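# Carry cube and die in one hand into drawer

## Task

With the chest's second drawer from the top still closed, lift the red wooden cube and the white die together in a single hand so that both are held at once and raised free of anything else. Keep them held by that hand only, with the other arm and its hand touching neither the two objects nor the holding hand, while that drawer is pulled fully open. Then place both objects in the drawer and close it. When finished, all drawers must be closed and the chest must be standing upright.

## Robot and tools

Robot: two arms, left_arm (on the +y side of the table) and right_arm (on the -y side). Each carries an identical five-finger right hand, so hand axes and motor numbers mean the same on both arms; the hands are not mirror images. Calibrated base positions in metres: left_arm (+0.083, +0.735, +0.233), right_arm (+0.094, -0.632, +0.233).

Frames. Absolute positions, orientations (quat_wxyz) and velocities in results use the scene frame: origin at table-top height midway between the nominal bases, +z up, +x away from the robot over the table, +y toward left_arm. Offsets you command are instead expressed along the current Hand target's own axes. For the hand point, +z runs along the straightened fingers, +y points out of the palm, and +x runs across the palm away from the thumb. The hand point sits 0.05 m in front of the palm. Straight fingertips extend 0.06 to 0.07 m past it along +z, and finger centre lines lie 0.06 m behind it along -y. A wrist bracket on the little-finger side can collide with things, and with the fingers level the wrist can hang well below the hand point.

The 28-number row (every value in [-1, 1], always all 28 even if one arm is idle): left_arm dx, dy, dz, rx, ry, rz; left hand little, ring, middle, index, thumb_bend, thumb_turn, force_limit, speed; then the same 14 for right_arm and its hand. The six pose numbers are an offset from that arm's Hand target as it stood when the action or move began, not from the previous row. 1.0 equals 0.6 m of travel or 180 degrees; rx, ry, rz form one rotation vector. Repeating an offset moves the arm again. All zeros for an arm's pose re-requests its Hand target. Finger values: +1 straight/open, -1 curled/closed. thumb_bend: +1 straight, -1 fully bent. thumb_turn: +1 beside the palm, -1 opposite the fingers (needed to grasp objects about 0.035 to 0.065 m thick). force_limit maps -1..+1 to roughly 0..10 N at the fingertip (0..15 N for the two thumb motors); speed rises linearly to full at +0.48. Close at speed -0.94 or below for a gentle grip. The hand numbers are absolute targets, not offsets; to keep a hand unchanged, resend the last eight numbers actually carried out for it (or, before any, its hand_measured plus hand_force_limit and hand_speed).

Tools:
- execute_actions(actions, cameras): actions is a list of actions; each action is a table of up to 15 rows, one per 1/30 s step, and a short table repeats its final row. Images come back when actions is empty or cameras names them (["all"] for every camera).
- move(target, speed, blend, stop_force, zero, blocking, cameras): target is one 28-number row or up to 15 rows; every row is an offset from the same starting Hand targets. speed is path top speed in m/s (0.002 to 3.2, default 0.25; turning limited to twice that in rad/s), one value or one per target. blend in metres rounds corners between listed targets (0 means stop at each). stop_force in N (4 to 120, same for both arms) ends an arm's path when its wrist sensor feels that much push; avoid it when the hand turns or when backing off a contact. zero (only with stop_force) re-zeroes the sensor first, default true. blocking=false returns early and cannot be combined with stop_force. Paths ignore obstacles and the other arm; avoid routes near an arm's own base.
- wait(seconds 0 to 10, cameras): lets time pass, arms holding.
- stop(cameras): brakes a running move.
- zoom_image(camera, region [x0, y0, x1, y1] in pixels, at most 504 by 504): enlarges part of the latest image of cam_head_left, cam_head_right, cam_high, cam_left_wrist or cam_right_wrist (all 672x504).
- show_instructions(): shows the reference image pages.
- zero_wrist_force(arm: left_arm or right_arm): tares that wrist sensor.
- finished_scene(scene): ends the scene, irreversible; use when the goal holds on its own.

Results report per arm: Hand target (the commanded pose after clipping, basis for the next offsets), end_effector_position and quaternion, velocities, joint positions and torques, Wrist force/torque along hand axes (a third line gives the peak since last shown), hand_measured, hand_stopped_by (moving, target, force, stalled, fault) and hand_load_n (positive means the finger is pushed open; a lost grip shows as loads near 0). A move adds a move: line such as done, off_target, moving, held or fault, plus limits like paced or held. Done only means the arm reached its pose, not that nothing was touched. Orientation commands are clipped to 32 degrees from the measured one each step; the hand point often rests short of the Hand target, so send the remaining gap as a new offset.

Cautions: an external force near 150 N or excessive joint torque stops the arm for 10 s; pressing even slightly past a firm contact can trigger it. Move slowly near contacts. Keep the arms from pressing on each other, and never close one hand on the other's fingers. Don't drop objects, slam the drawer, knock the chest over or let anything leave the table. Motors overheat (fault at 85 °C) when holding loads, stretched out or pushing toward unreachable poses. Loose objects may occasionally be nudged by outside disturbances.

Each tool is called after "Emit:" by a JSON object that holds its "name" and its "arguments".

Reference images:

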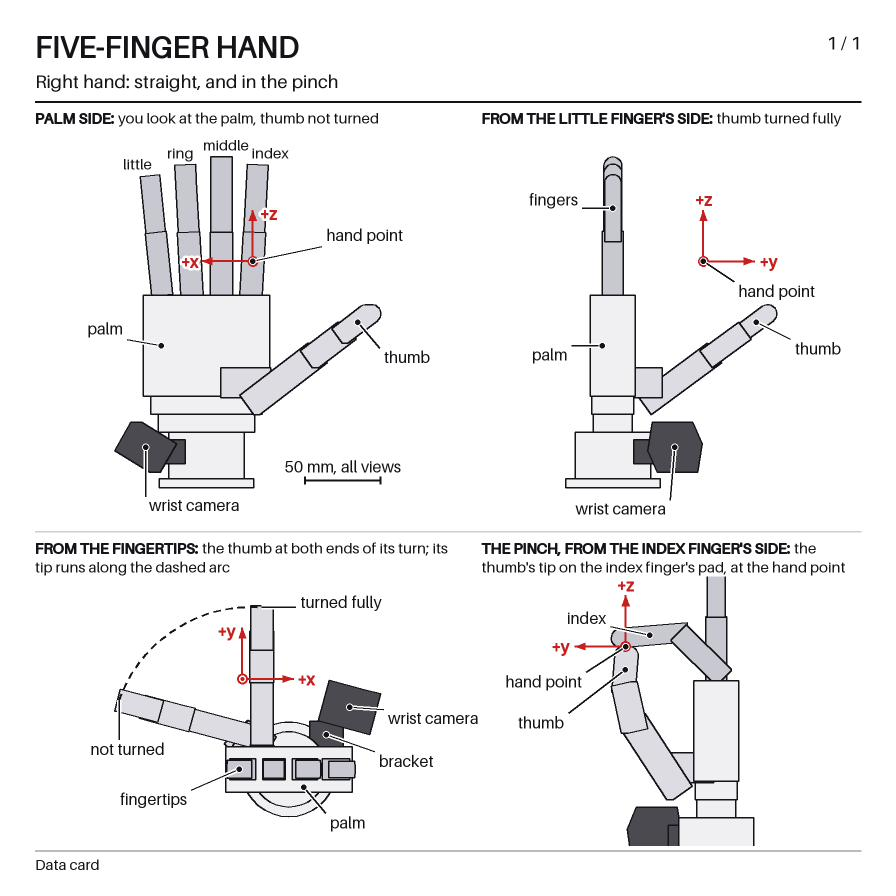

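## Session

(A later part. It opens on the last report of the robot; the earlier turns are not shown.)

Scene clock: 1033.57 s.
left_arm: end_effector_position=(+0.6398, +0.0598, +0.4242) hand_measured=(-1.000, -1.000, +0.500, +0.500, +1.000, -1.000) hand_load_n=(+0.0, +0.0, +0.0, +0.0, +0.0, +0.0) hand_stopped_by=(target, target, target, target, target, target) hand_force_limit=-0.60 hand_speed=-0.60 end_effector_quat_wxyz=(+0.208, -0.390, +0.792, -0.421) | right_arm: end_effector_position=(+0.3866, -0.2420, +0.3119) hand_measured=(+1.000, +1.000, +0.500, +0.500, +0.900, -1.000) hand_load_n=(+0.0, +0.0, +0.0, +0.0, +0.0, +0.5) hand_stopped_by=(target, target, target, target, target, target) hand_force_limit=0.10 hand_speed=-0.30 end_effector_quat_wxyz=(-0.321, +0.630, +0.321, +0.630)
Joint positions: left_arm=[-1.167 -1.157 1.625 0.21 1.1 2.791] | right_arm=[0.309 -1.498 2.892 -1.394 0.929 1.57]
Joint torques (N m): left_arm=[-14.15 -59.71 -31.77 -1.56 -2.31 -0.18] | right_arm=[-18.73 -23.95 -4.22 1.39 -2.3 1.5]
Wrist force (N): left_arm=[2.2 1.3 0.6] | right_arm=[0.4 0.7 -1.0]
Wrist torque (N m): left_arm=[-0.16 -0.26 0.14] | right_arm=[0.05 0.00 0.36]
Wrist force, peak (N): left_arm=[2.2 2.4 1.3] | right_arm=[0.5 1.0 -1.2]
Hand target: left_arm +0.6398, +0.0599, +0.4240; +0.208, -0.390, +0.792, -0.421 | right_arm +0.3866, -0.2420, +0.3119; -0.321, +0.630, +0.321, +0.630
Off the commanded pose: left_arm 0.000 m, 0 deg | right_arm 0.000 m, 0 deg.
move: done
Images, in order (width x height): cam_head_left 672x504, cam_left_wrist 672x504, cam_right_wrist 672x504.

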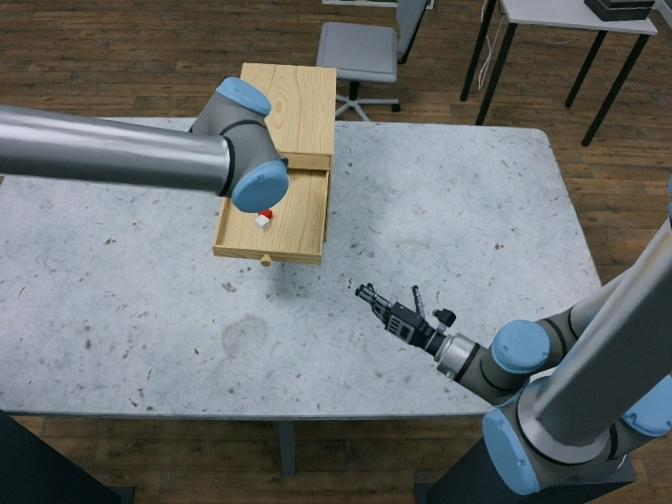

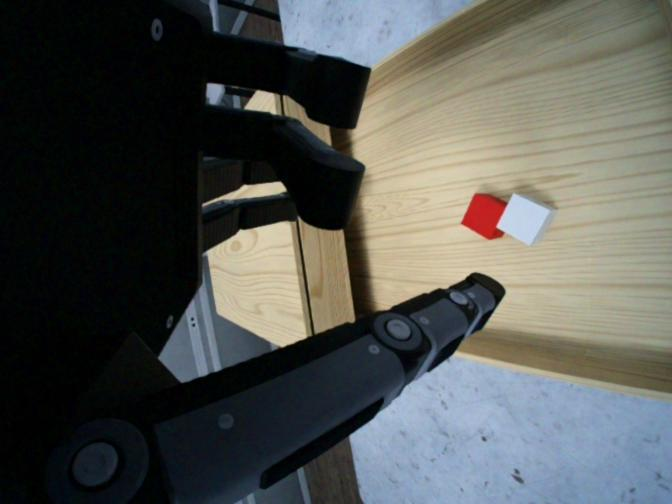

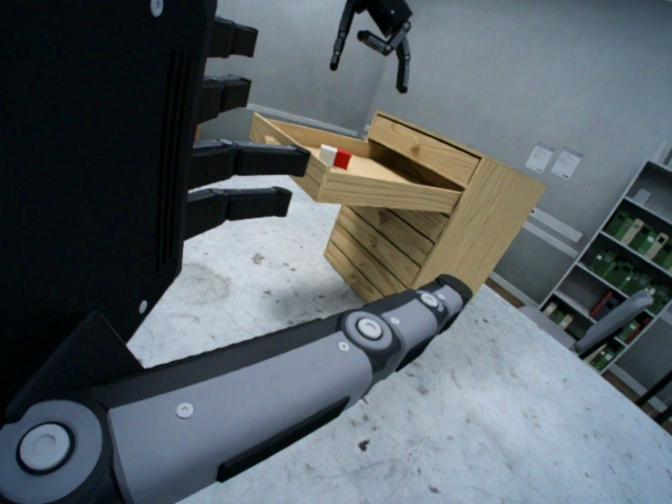

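Emit:
{"name": "move", "arguments": {"target": [-0.2342,0.2887,-0.4277,0,0,0,-1,-1,0.5,0.5,1.0,-1,-0.6,-0.6,-0.0682,-0.1852,0.3552,-0.315,0,0,-1,-1,-1,-1,1,1,0,-0.2], "speed": 0.22, "cameras": ["all"]}}

Scene clock: 1110.73 s.
left_arm: end_effector_position=(+0.4800, +0.3599, +0.4242) hand_measured=(-1.000, -1.000, +0.500, +0.500, +1.000, -1.000) hand_load_n=(+0.0, +0.0, +0.0, +0.0, +0.0, +0.0) hand_stopped_by=(target, target, target, target, target, target) hand_force_limit=-0.60 hand_speed=-0.60 end_effector_quat_wxyz=(+0.208, -0.390, +0.792, -0.421) | right_arm: end_effector_position=(+0.4220, -0.0043, +0.2709) hand_measured=(-1.000, -1.000, -1.000, -1.000, +1.000, +1.000) hand_load_n=(+0.0, +0.0, +0.0, +0.0, +0.0, +0.0) hand_stopped_by=(target, target, target, target, target, target) hand_force_limit=0.00 hand_speed=-0.20 end_effector_quat_wxyz=(+0.017, +0.707, -0.017, +0.707)
Joint positions: left_arm=[-1.322 -1.698 2.27 0.166 0.982 2.674] | right_arm=[1.238 -0.92 1.918 -0.999 2.847 1.569]
Joint torques (N m): left_arm=[13.29 -34.37 -30.26 -1.47 2.19 2.69] | right_arm=[-19.05 -70.39 -31.76 -4 2.57 -2.41]
Wrist force (N): left_arm=[2.2 1.2 0.7] | right_arm=[0.1 0.7 -1.2]
Wrist torque (N m): left_arm=[-0.17 -0.25 0.16] | right_arm=[0.08 0.07 -0.01]
Wrist force, peak (N): left_arm=[3.1 0.5 1.9] | right_arm=[0.4 1.8 -2.1]
Hand target: left_arm +0.4800, +0.3600, +0.4242; +0.208, -0.390, +0.792, -0.421 | right_arm +0.4221, -0.0043, +0.2709; +0.017, +0.707, -0.017, +0.707
Off the commanded pose: left_arm 0.000 m, 0 deg | right_arm 0.000 m, 0 deg.
move: done

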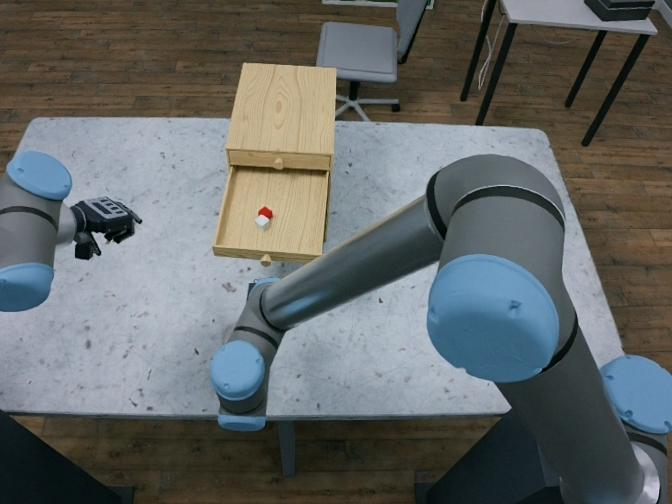

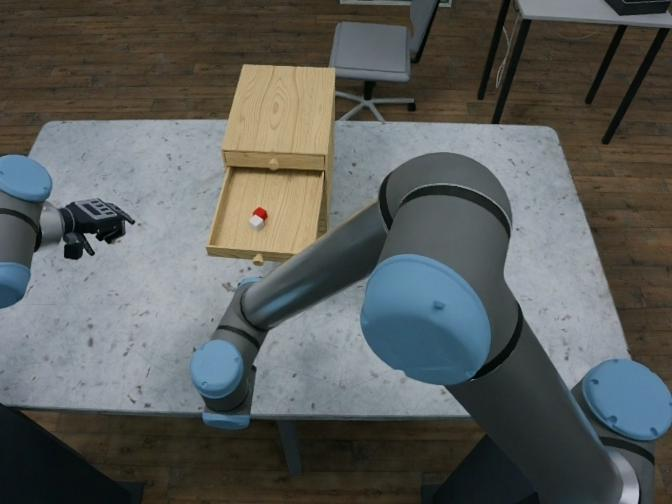

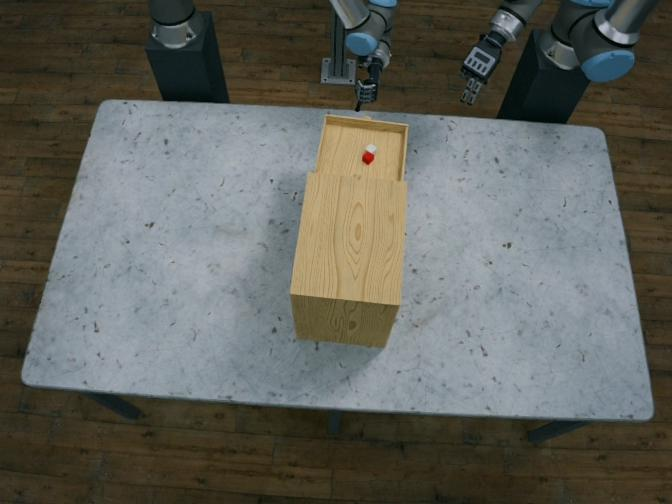

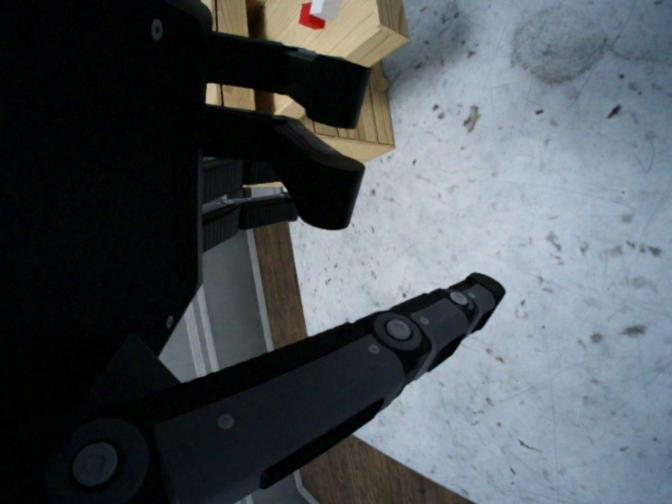

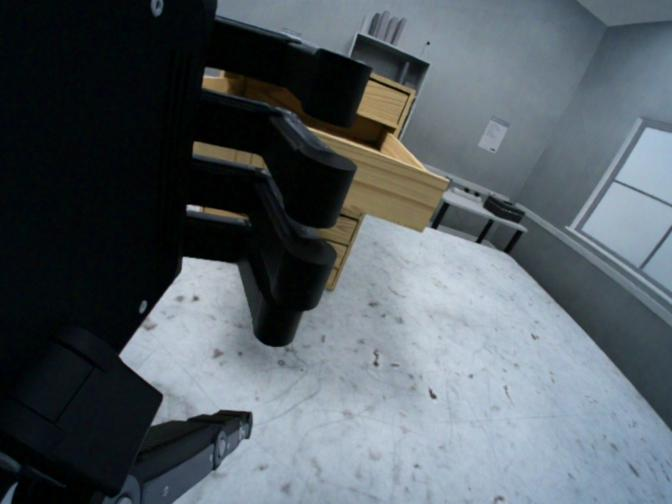

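Emit:
{"name": "move", "arguments": {"target": [0,0,0,0,0,0,-1,-1,0.5,0.5,1.0,-1,-0.6,-0.6,-0.0317,-0.0654,-0.0031,0,0,0.5,-1,-1,-1,-1,1,1,0,-0.2], "speed": 0.3, "cameras": ["cam_right_wrist","cam_head_right"]}}

Scene clock: 1133.10 s.
left_arm: end_effector_position=(+0.4800, +0.3600, +0.4242) hand_measured=(-1.000, -1.000, +0.500, +0.500, +1.000, -1.000) hand_load_n=(+0.0, +0.0, +0.0, +0.0, +0.0, +0.0) hand_stopped_by=(target, target, target, target, target, target) hand_force_limit=-0.60 hand_speed=-0.60 end_effector_quat_wxyz=(+0.208, -0.390, +0.792, -0.421) | right_arm: end_effector_position=(+0.4221, +0.0350, +0.2518) hand_measured=(-1.000, -1.000, -1.000, -1.000, +1.000, +1.000) hand_load_n=(+0.0, +0.0, +0.0, +0.0, +0.0, -0.5) hand_stopped_by=(target, target, target, target, target, target) hand_force_limit=0.00 hand_speed=-0.20 end_effector_quat_wxyz=(+0.488, -0.488, +0.511, -0.512)
Joint positions: left_arm=[-1.322 -1.698 2.27 0.166 0.982 2.674] | right_arm=[1.216 -0.985 2.026 -1.042 2.826 3.139]
Joint torques (N m): left_arm=[17.7 -36.52 -29.06 -0.87 1.72 2.16] | right_arm=[-10.74 -76.69 -28.16 -4.19 -0.21 2.2]
Wrist force (N): left_arm=[2.3 1.1 0.9] | right_arm=[2.3 2.6 -1.8]
Wrist torque (N m): left_arm=[-0.19 -0.26 0.14] | right_arm=[0.17 0.07 0.55]
Wrist force, peak (N): left_arm=[3.1 1.0 0.6] | right_arm=[2.8 2.9 -2.3]
Hand target: left_arm +0.4800, +0.3600, +0.4242; +0.208, -0.390, +0.792, -0.421 | right_arm +0.4221, +0.0350, +0.2519; +0.488, -0.488, +0.512, -0.512
Off the commanded pose: left_arm 0.000 m, 0 deg | right_arm 0.000 m, 0 deg.
move: done
Images, in order (width x height): cam_head_right 672x504, cam_right_wrist 672x504.

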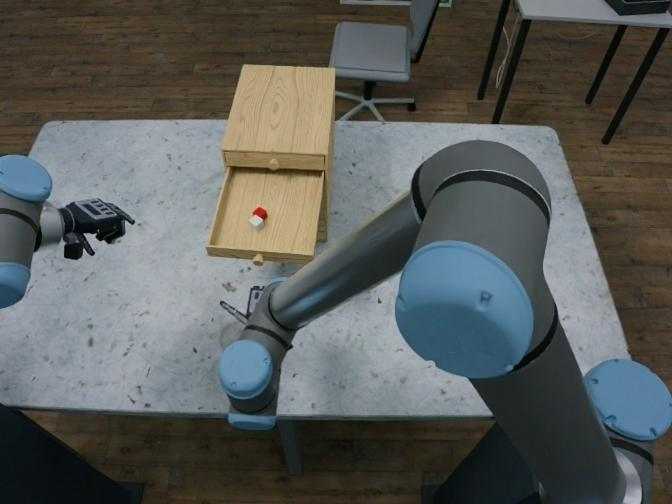

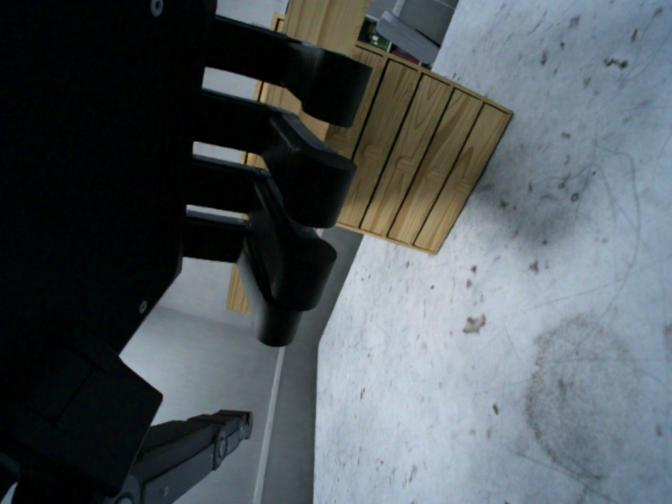

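Emit:
{"name": "move", "arguments": {"target": [0,0,0,0,0,0,-1,-1,0.5,0.5,1.0,-1,-0.6,-0.6,-0.009,0,0.5102,0,0,0,-1,-1,-1,-1,1,1,0,-0.2], "speed": 0.07, "stop_force": 14, "cameras": ["cam_right_wrist","cam_head_right","cam_high"]}}

Scene clock: 1145.63 s.
left_arm: end_effector_position=(+0.4800, +0.3600, +0.4242) hand_measured=(-1.000, -1.000, +0.500, +0.500, +1.000, -1.000) hand_load_n=(+0.0, +0.5, +0.0, +0.0, +0.0, +0.0) hand_stopped_by=(target, target, target, target, target, target) hand_force_limit=-0.60 hand_speed=-0.60 end_effector_quat_wxyz=(+0.208, -0.390, +0.792, -0.421) | right_arm: end_effector_position=(+0.7282, +0.0259, +0.2521) hand_measured=(-1.000, -1.000, -1.000, -1.000, +1.000, +1.000) hand_load_n=(+0.0, +0.0, +0.0, +0.5, +0.0, +0.0) hand_stopped_by=(target, target, target, target, target, target) hand_force_limit=0.00 hand_speed=-0.20 end_effector_quat_wxyz=(+0.488, -0.488, +0.512, -0.512)
Joint positions: left_arm=[-1.322 -1.698 2.27 0.166 0.982 2.674] | right_arm=[0.821 -0.901 1.844 -0.944 2.431 3.141]
Joint torques (N m): left_arm=[15.94 -40.95 -29.83 -0.71 1.96 2.44] | right_arm=[15.87 -94.99 -17.55 -4.76 2.53 2.17]
Wrist force (N): left_arm=[2.7 1.2 0.6] | right_arm=[1.8 2.8 -1.9]
Wrist torque (N m): left_arm=[-0.16 -0.31 0.17] | right_arm=[0.24 0.19 0.24]
Wrist force, peak (N): left_arm=[2.5 1.9 0.6] | right_arm=[5.9 1.9 -13.4]
Hand target: left_arm +0.4800, +0.3600, +0.4242; +0.208, -0.390, +0.792, -0.421 | right_arm +0.7282, +0.0259, +0.2521; +0.488, -0.488, +0.512, -0.512
Off the commanded pose: left_arm 0.000 m, 0 deg | right_arm 0.000 m, 0 deg.
move: done
Images, in order (width x height): cam_head_right 672x504, cam_high 672x504, cam_right_wrist 672x504.

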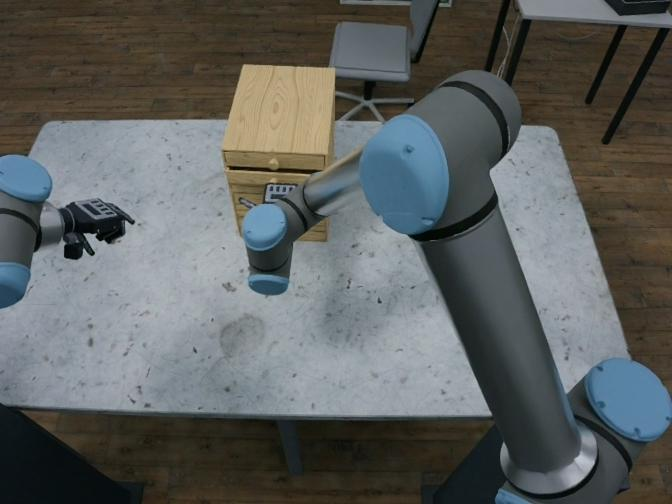

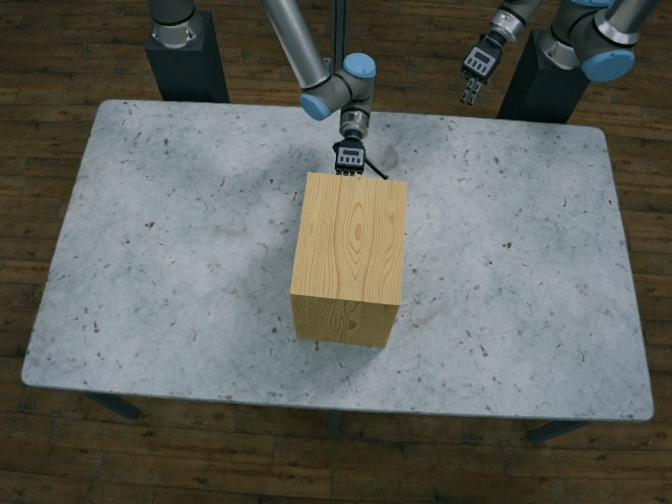

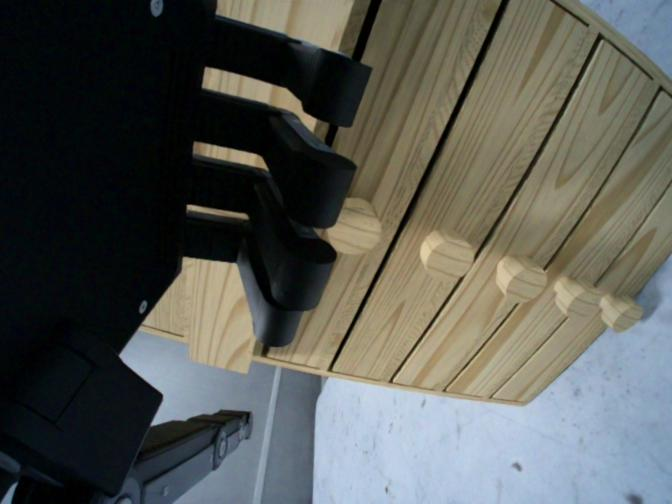

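Emit:
{"name": "move", "arguments": {"target": [0,0,0,0,0,0,-1,-1,0.5,0.5,1.0,-1,-0.6,-0.6,-0.0005,0,0.06,0,0,0,-1,-1,-1,-1,1,1,0,-0.2], "speed": 0.02, "stop_force": 10, "cameras": ["cam_right_wrist","cam_head_right","cam_high"]}}

Emit:
{"name": "zoom_image", "arguments": {"camera": "cam_head_right", "region": [190, 120, 370, 260]}}

Scene clock: 1153.07 s.
left_arm: end_effector_position=(+0.4800, +0.3600, +0.4242) hand_measured=(-1.000, -1.000, +0.500, +0.500, +1.000, -1.000) hand_load_n=(+0.0, +0.0, +0.0, +0.0, +0.0, +0.0) hand_stopped_by=(target, target, target, target, target, target) hand_force_limit=-0.60 hand_speed=-0.60 end_effector_quat_wxyz=(+0.208, -0.390, +0.792, -0.421) | right_arm: end_effector_position=(+0.7478, +0.0251, +0.2521) hand_measured=(-1.000, -1.000, -1.000, -1.000, +1.000, +1.000) hand_load_n=(+0.0, +0.0, +0.0, +0.0, +0.0, -0.5) hand_stopped_by=(target, target, target, target, target, target) hand_force_limit=0.00 hand_speed=-0.20 end_effector_quat_wxyz=(+0.488, -0.488, +0.512, -0.512)
Joint positions: left_arm=[-1.322 -1.698 2.27 0.166 0.982 2.674] | right_arm=[0.801 -0.892 1.824 -0.933 2.411 3.141]
Joint torques (N m): left_arm=[18.14 -36.54 -29.33 -0.62 1.65 2.11] | right_arm=[16.88 -93.67 -18.69 -4.73 2.29 0.44]
Wrist force (N): left_arm=[2.3 0.9 1.0] | right_arm=[2.2 3.0 -1.9]
Wrist torque (N m): left_arm=[-0.22 -0.26 0.14] | right_arm=[0.27 0.14 0.28]
Wrist force, peak (N): left_arm=[2.6 1.9 1.0] | right_arm=[5.8 1.6 -19.0]
Hand target: left_arm +0.4800, +0.3600, +0.4242; +0.208, -0.390, +0.792, -0.421 | right_arm +0.7478, +0.0251, +0.2521; +0.488, -0.488, +0.512, -0.512 (not the last commanded pose)
Off the commanded pose: left_arm 0.000 m, 0 deg | right_arm 0.016 m, 0 deg.
move: contact (right_arm)
Images, in order (width x height): cam_head_right 672x504, cam_high 672x504, cam_right_wrist 672x504.

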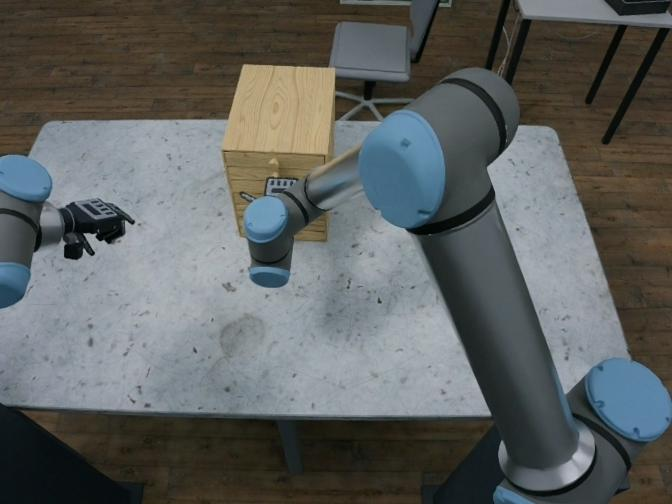

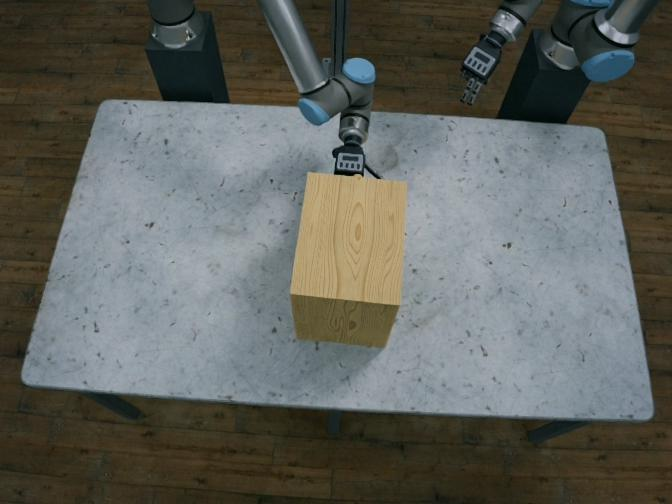

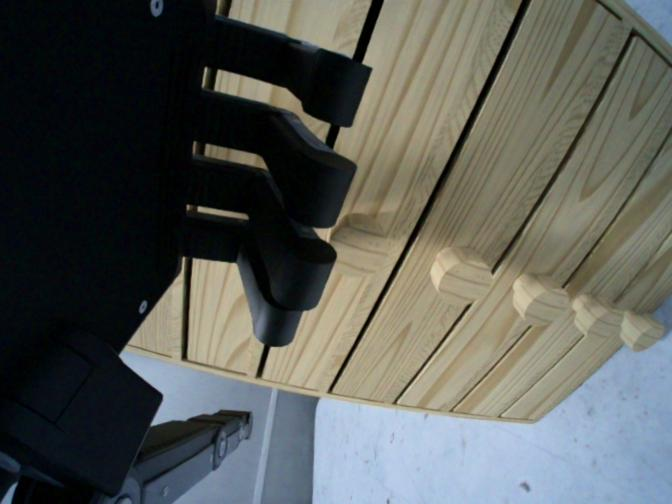

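Scaled by 2.800.

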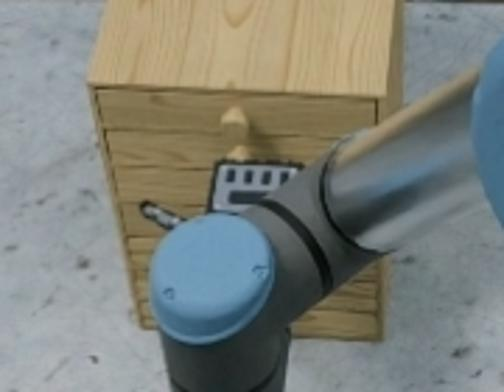

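Emit:
{"name": "move", "arguments": {"target": [0,0,0,0,0,0,-1,-1,0.5,0.5,1.0,-1,-0.6,-0.6,0,0,-0.35,0,0,0,-1,-1,-1,-1,1,1,0,-0.2], "speed": 0.15, "cameras": ["all"]}}

Emit:
{"name": "zoom_image", "arguments": {"camera": "cam_head_right", "region": [190, 50, 370, 260]}}

Emit:
{"name": "zoom_image", "arguments": {"camera": "cam_right_wrist", "region": [200, 0, 600, 300]}}

Scene clock: 1161.50 s.
left_arm: end_effector_position=(+0.4800, +0.3600, +0.4242) hand_measured=(-1.000, -1.000, +0.500, +0.500, +1.000, -1.000) hand_load_n=(+0.0, +0.0, +0.0, +0.0, +0.0, +0.0) hand_stopped_by=(target, target, target, target, target, target) hand_force_limit=-0.60 hand_speed=-0.60 end_effector_quat_wxyz=(+0.208, -0.390, +0.792, -0.421) | right_arm: end_effector_position=(+0.5381, +0.0351, +0.2521) hand_measured=(-1.000, -1.000, -1.000, -1.000, +1.000, +1.000) hand_load_n=(+0.0, +0.0, +0.0, +0.0, +0.0, +0.0) hand_stopped_by=(target, target, target, target, target, target) hand_force_limit=0.00 hand_speed=-0.20 end_effector_quat_wxyz=(+0.488, -0.488, +0.512, -0.512)
Joint positions: left_arm=[-1.322 -1.698 2.27 0.166 0.982 2.674] | right_arm=[1.052 -0.966 1.983 -1.018 2.662 3.14]
Joint torques (N m): left_arm=[18.3 -37.14 -30.59 -0.93 1.36 2.46] | right_arm=[4.46 -48.01 -31.66 2.43 0.32 -1.49]
Wrist force (N): left_arm=[2.6 1.1 0.8] | right_arm=[2.3 3.2 -2.3]
Wrist torque (N m): left_arm=[-0.19 -0.31 0.16] | right_arm=[0.31 0.11 0.40]
Wrist force, peak (N): left_arm=[2.8 1.5 0.7] | right_arm=[2.2 2.9 -4.0]
Hand target: left_arm +0.4800, +0.3600, +0.4242; +0.208, -0.390, +0.792, -0.421 | right_arm +0.5380, +0.0351, +0.2520; +0.488, -0.488, +0.512, -0.512
Off the commanded pose: left_arm 0.000 m, 0 deg | right_arm 0.000 m, 0 deg.
move: done

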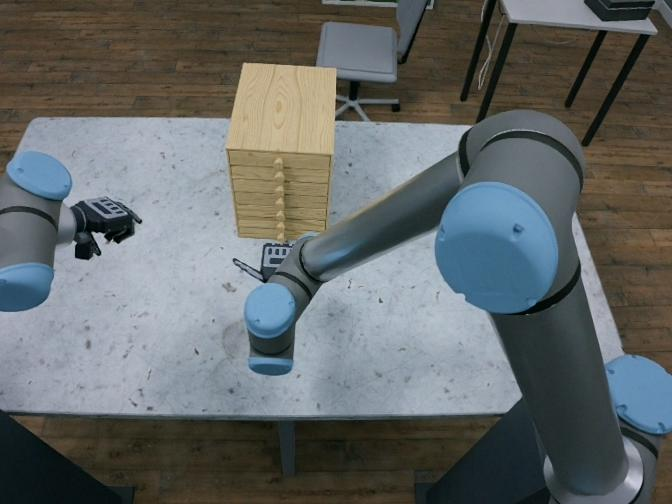

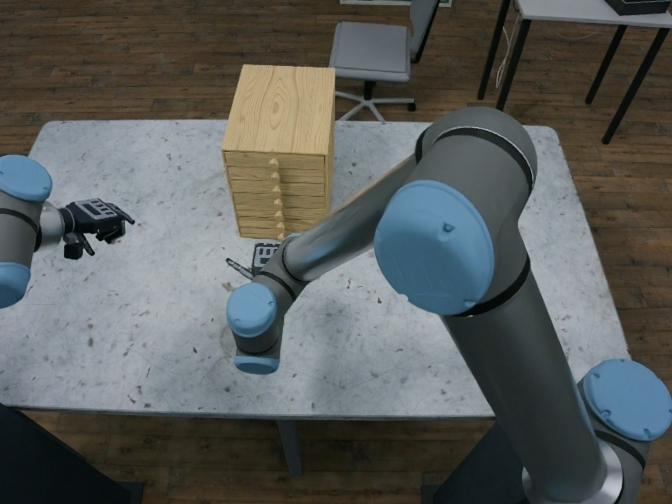

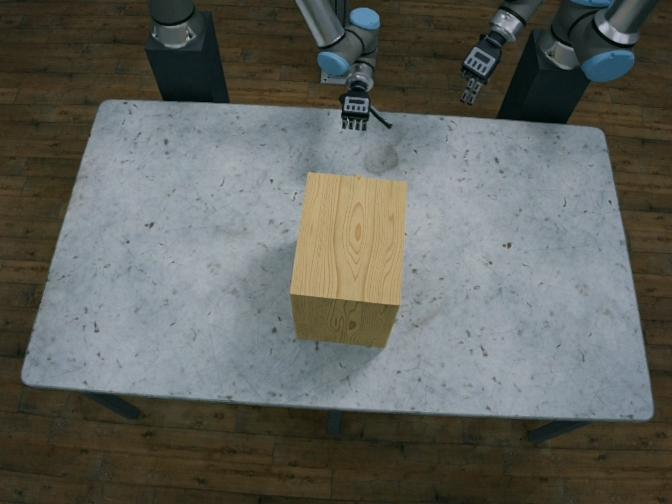

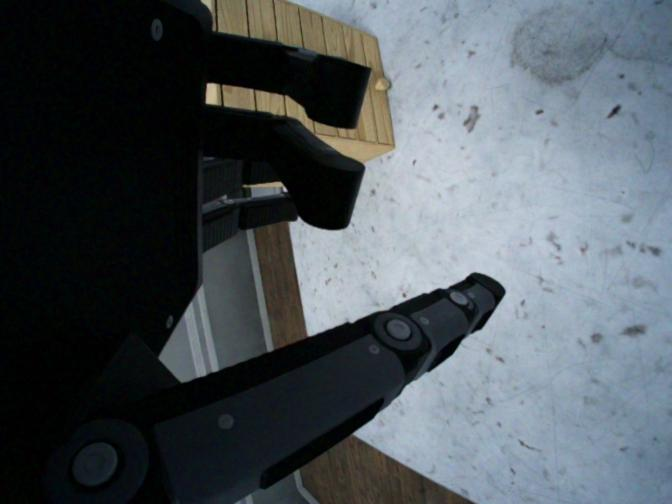

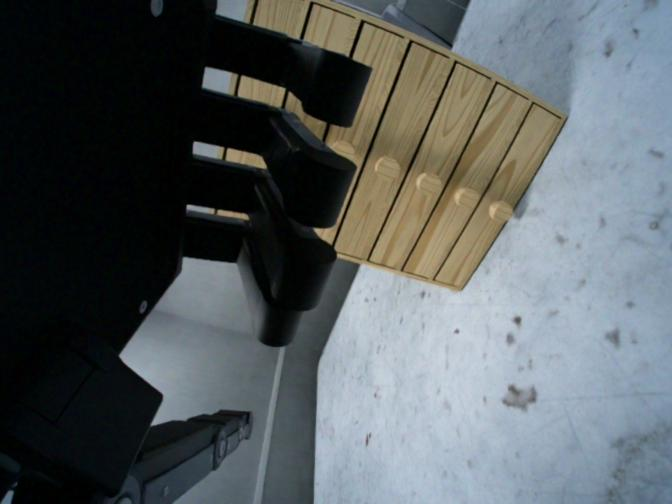

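Scaled by 2.400.

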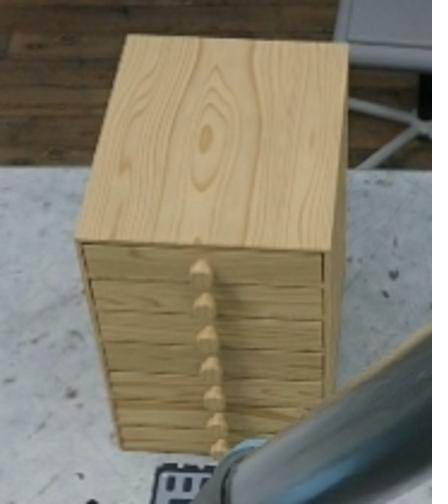

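Scaled by 1.260 from the camera's 672x504 image, which has a finer 960x720 frame.

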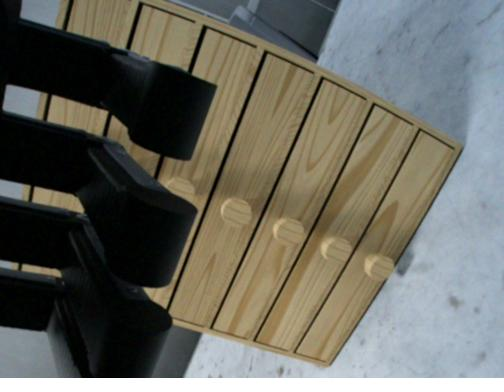

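Emit:
{"name": "finished_scene", "arguments": {"scene": 1}}

The scene is finished: the task was done.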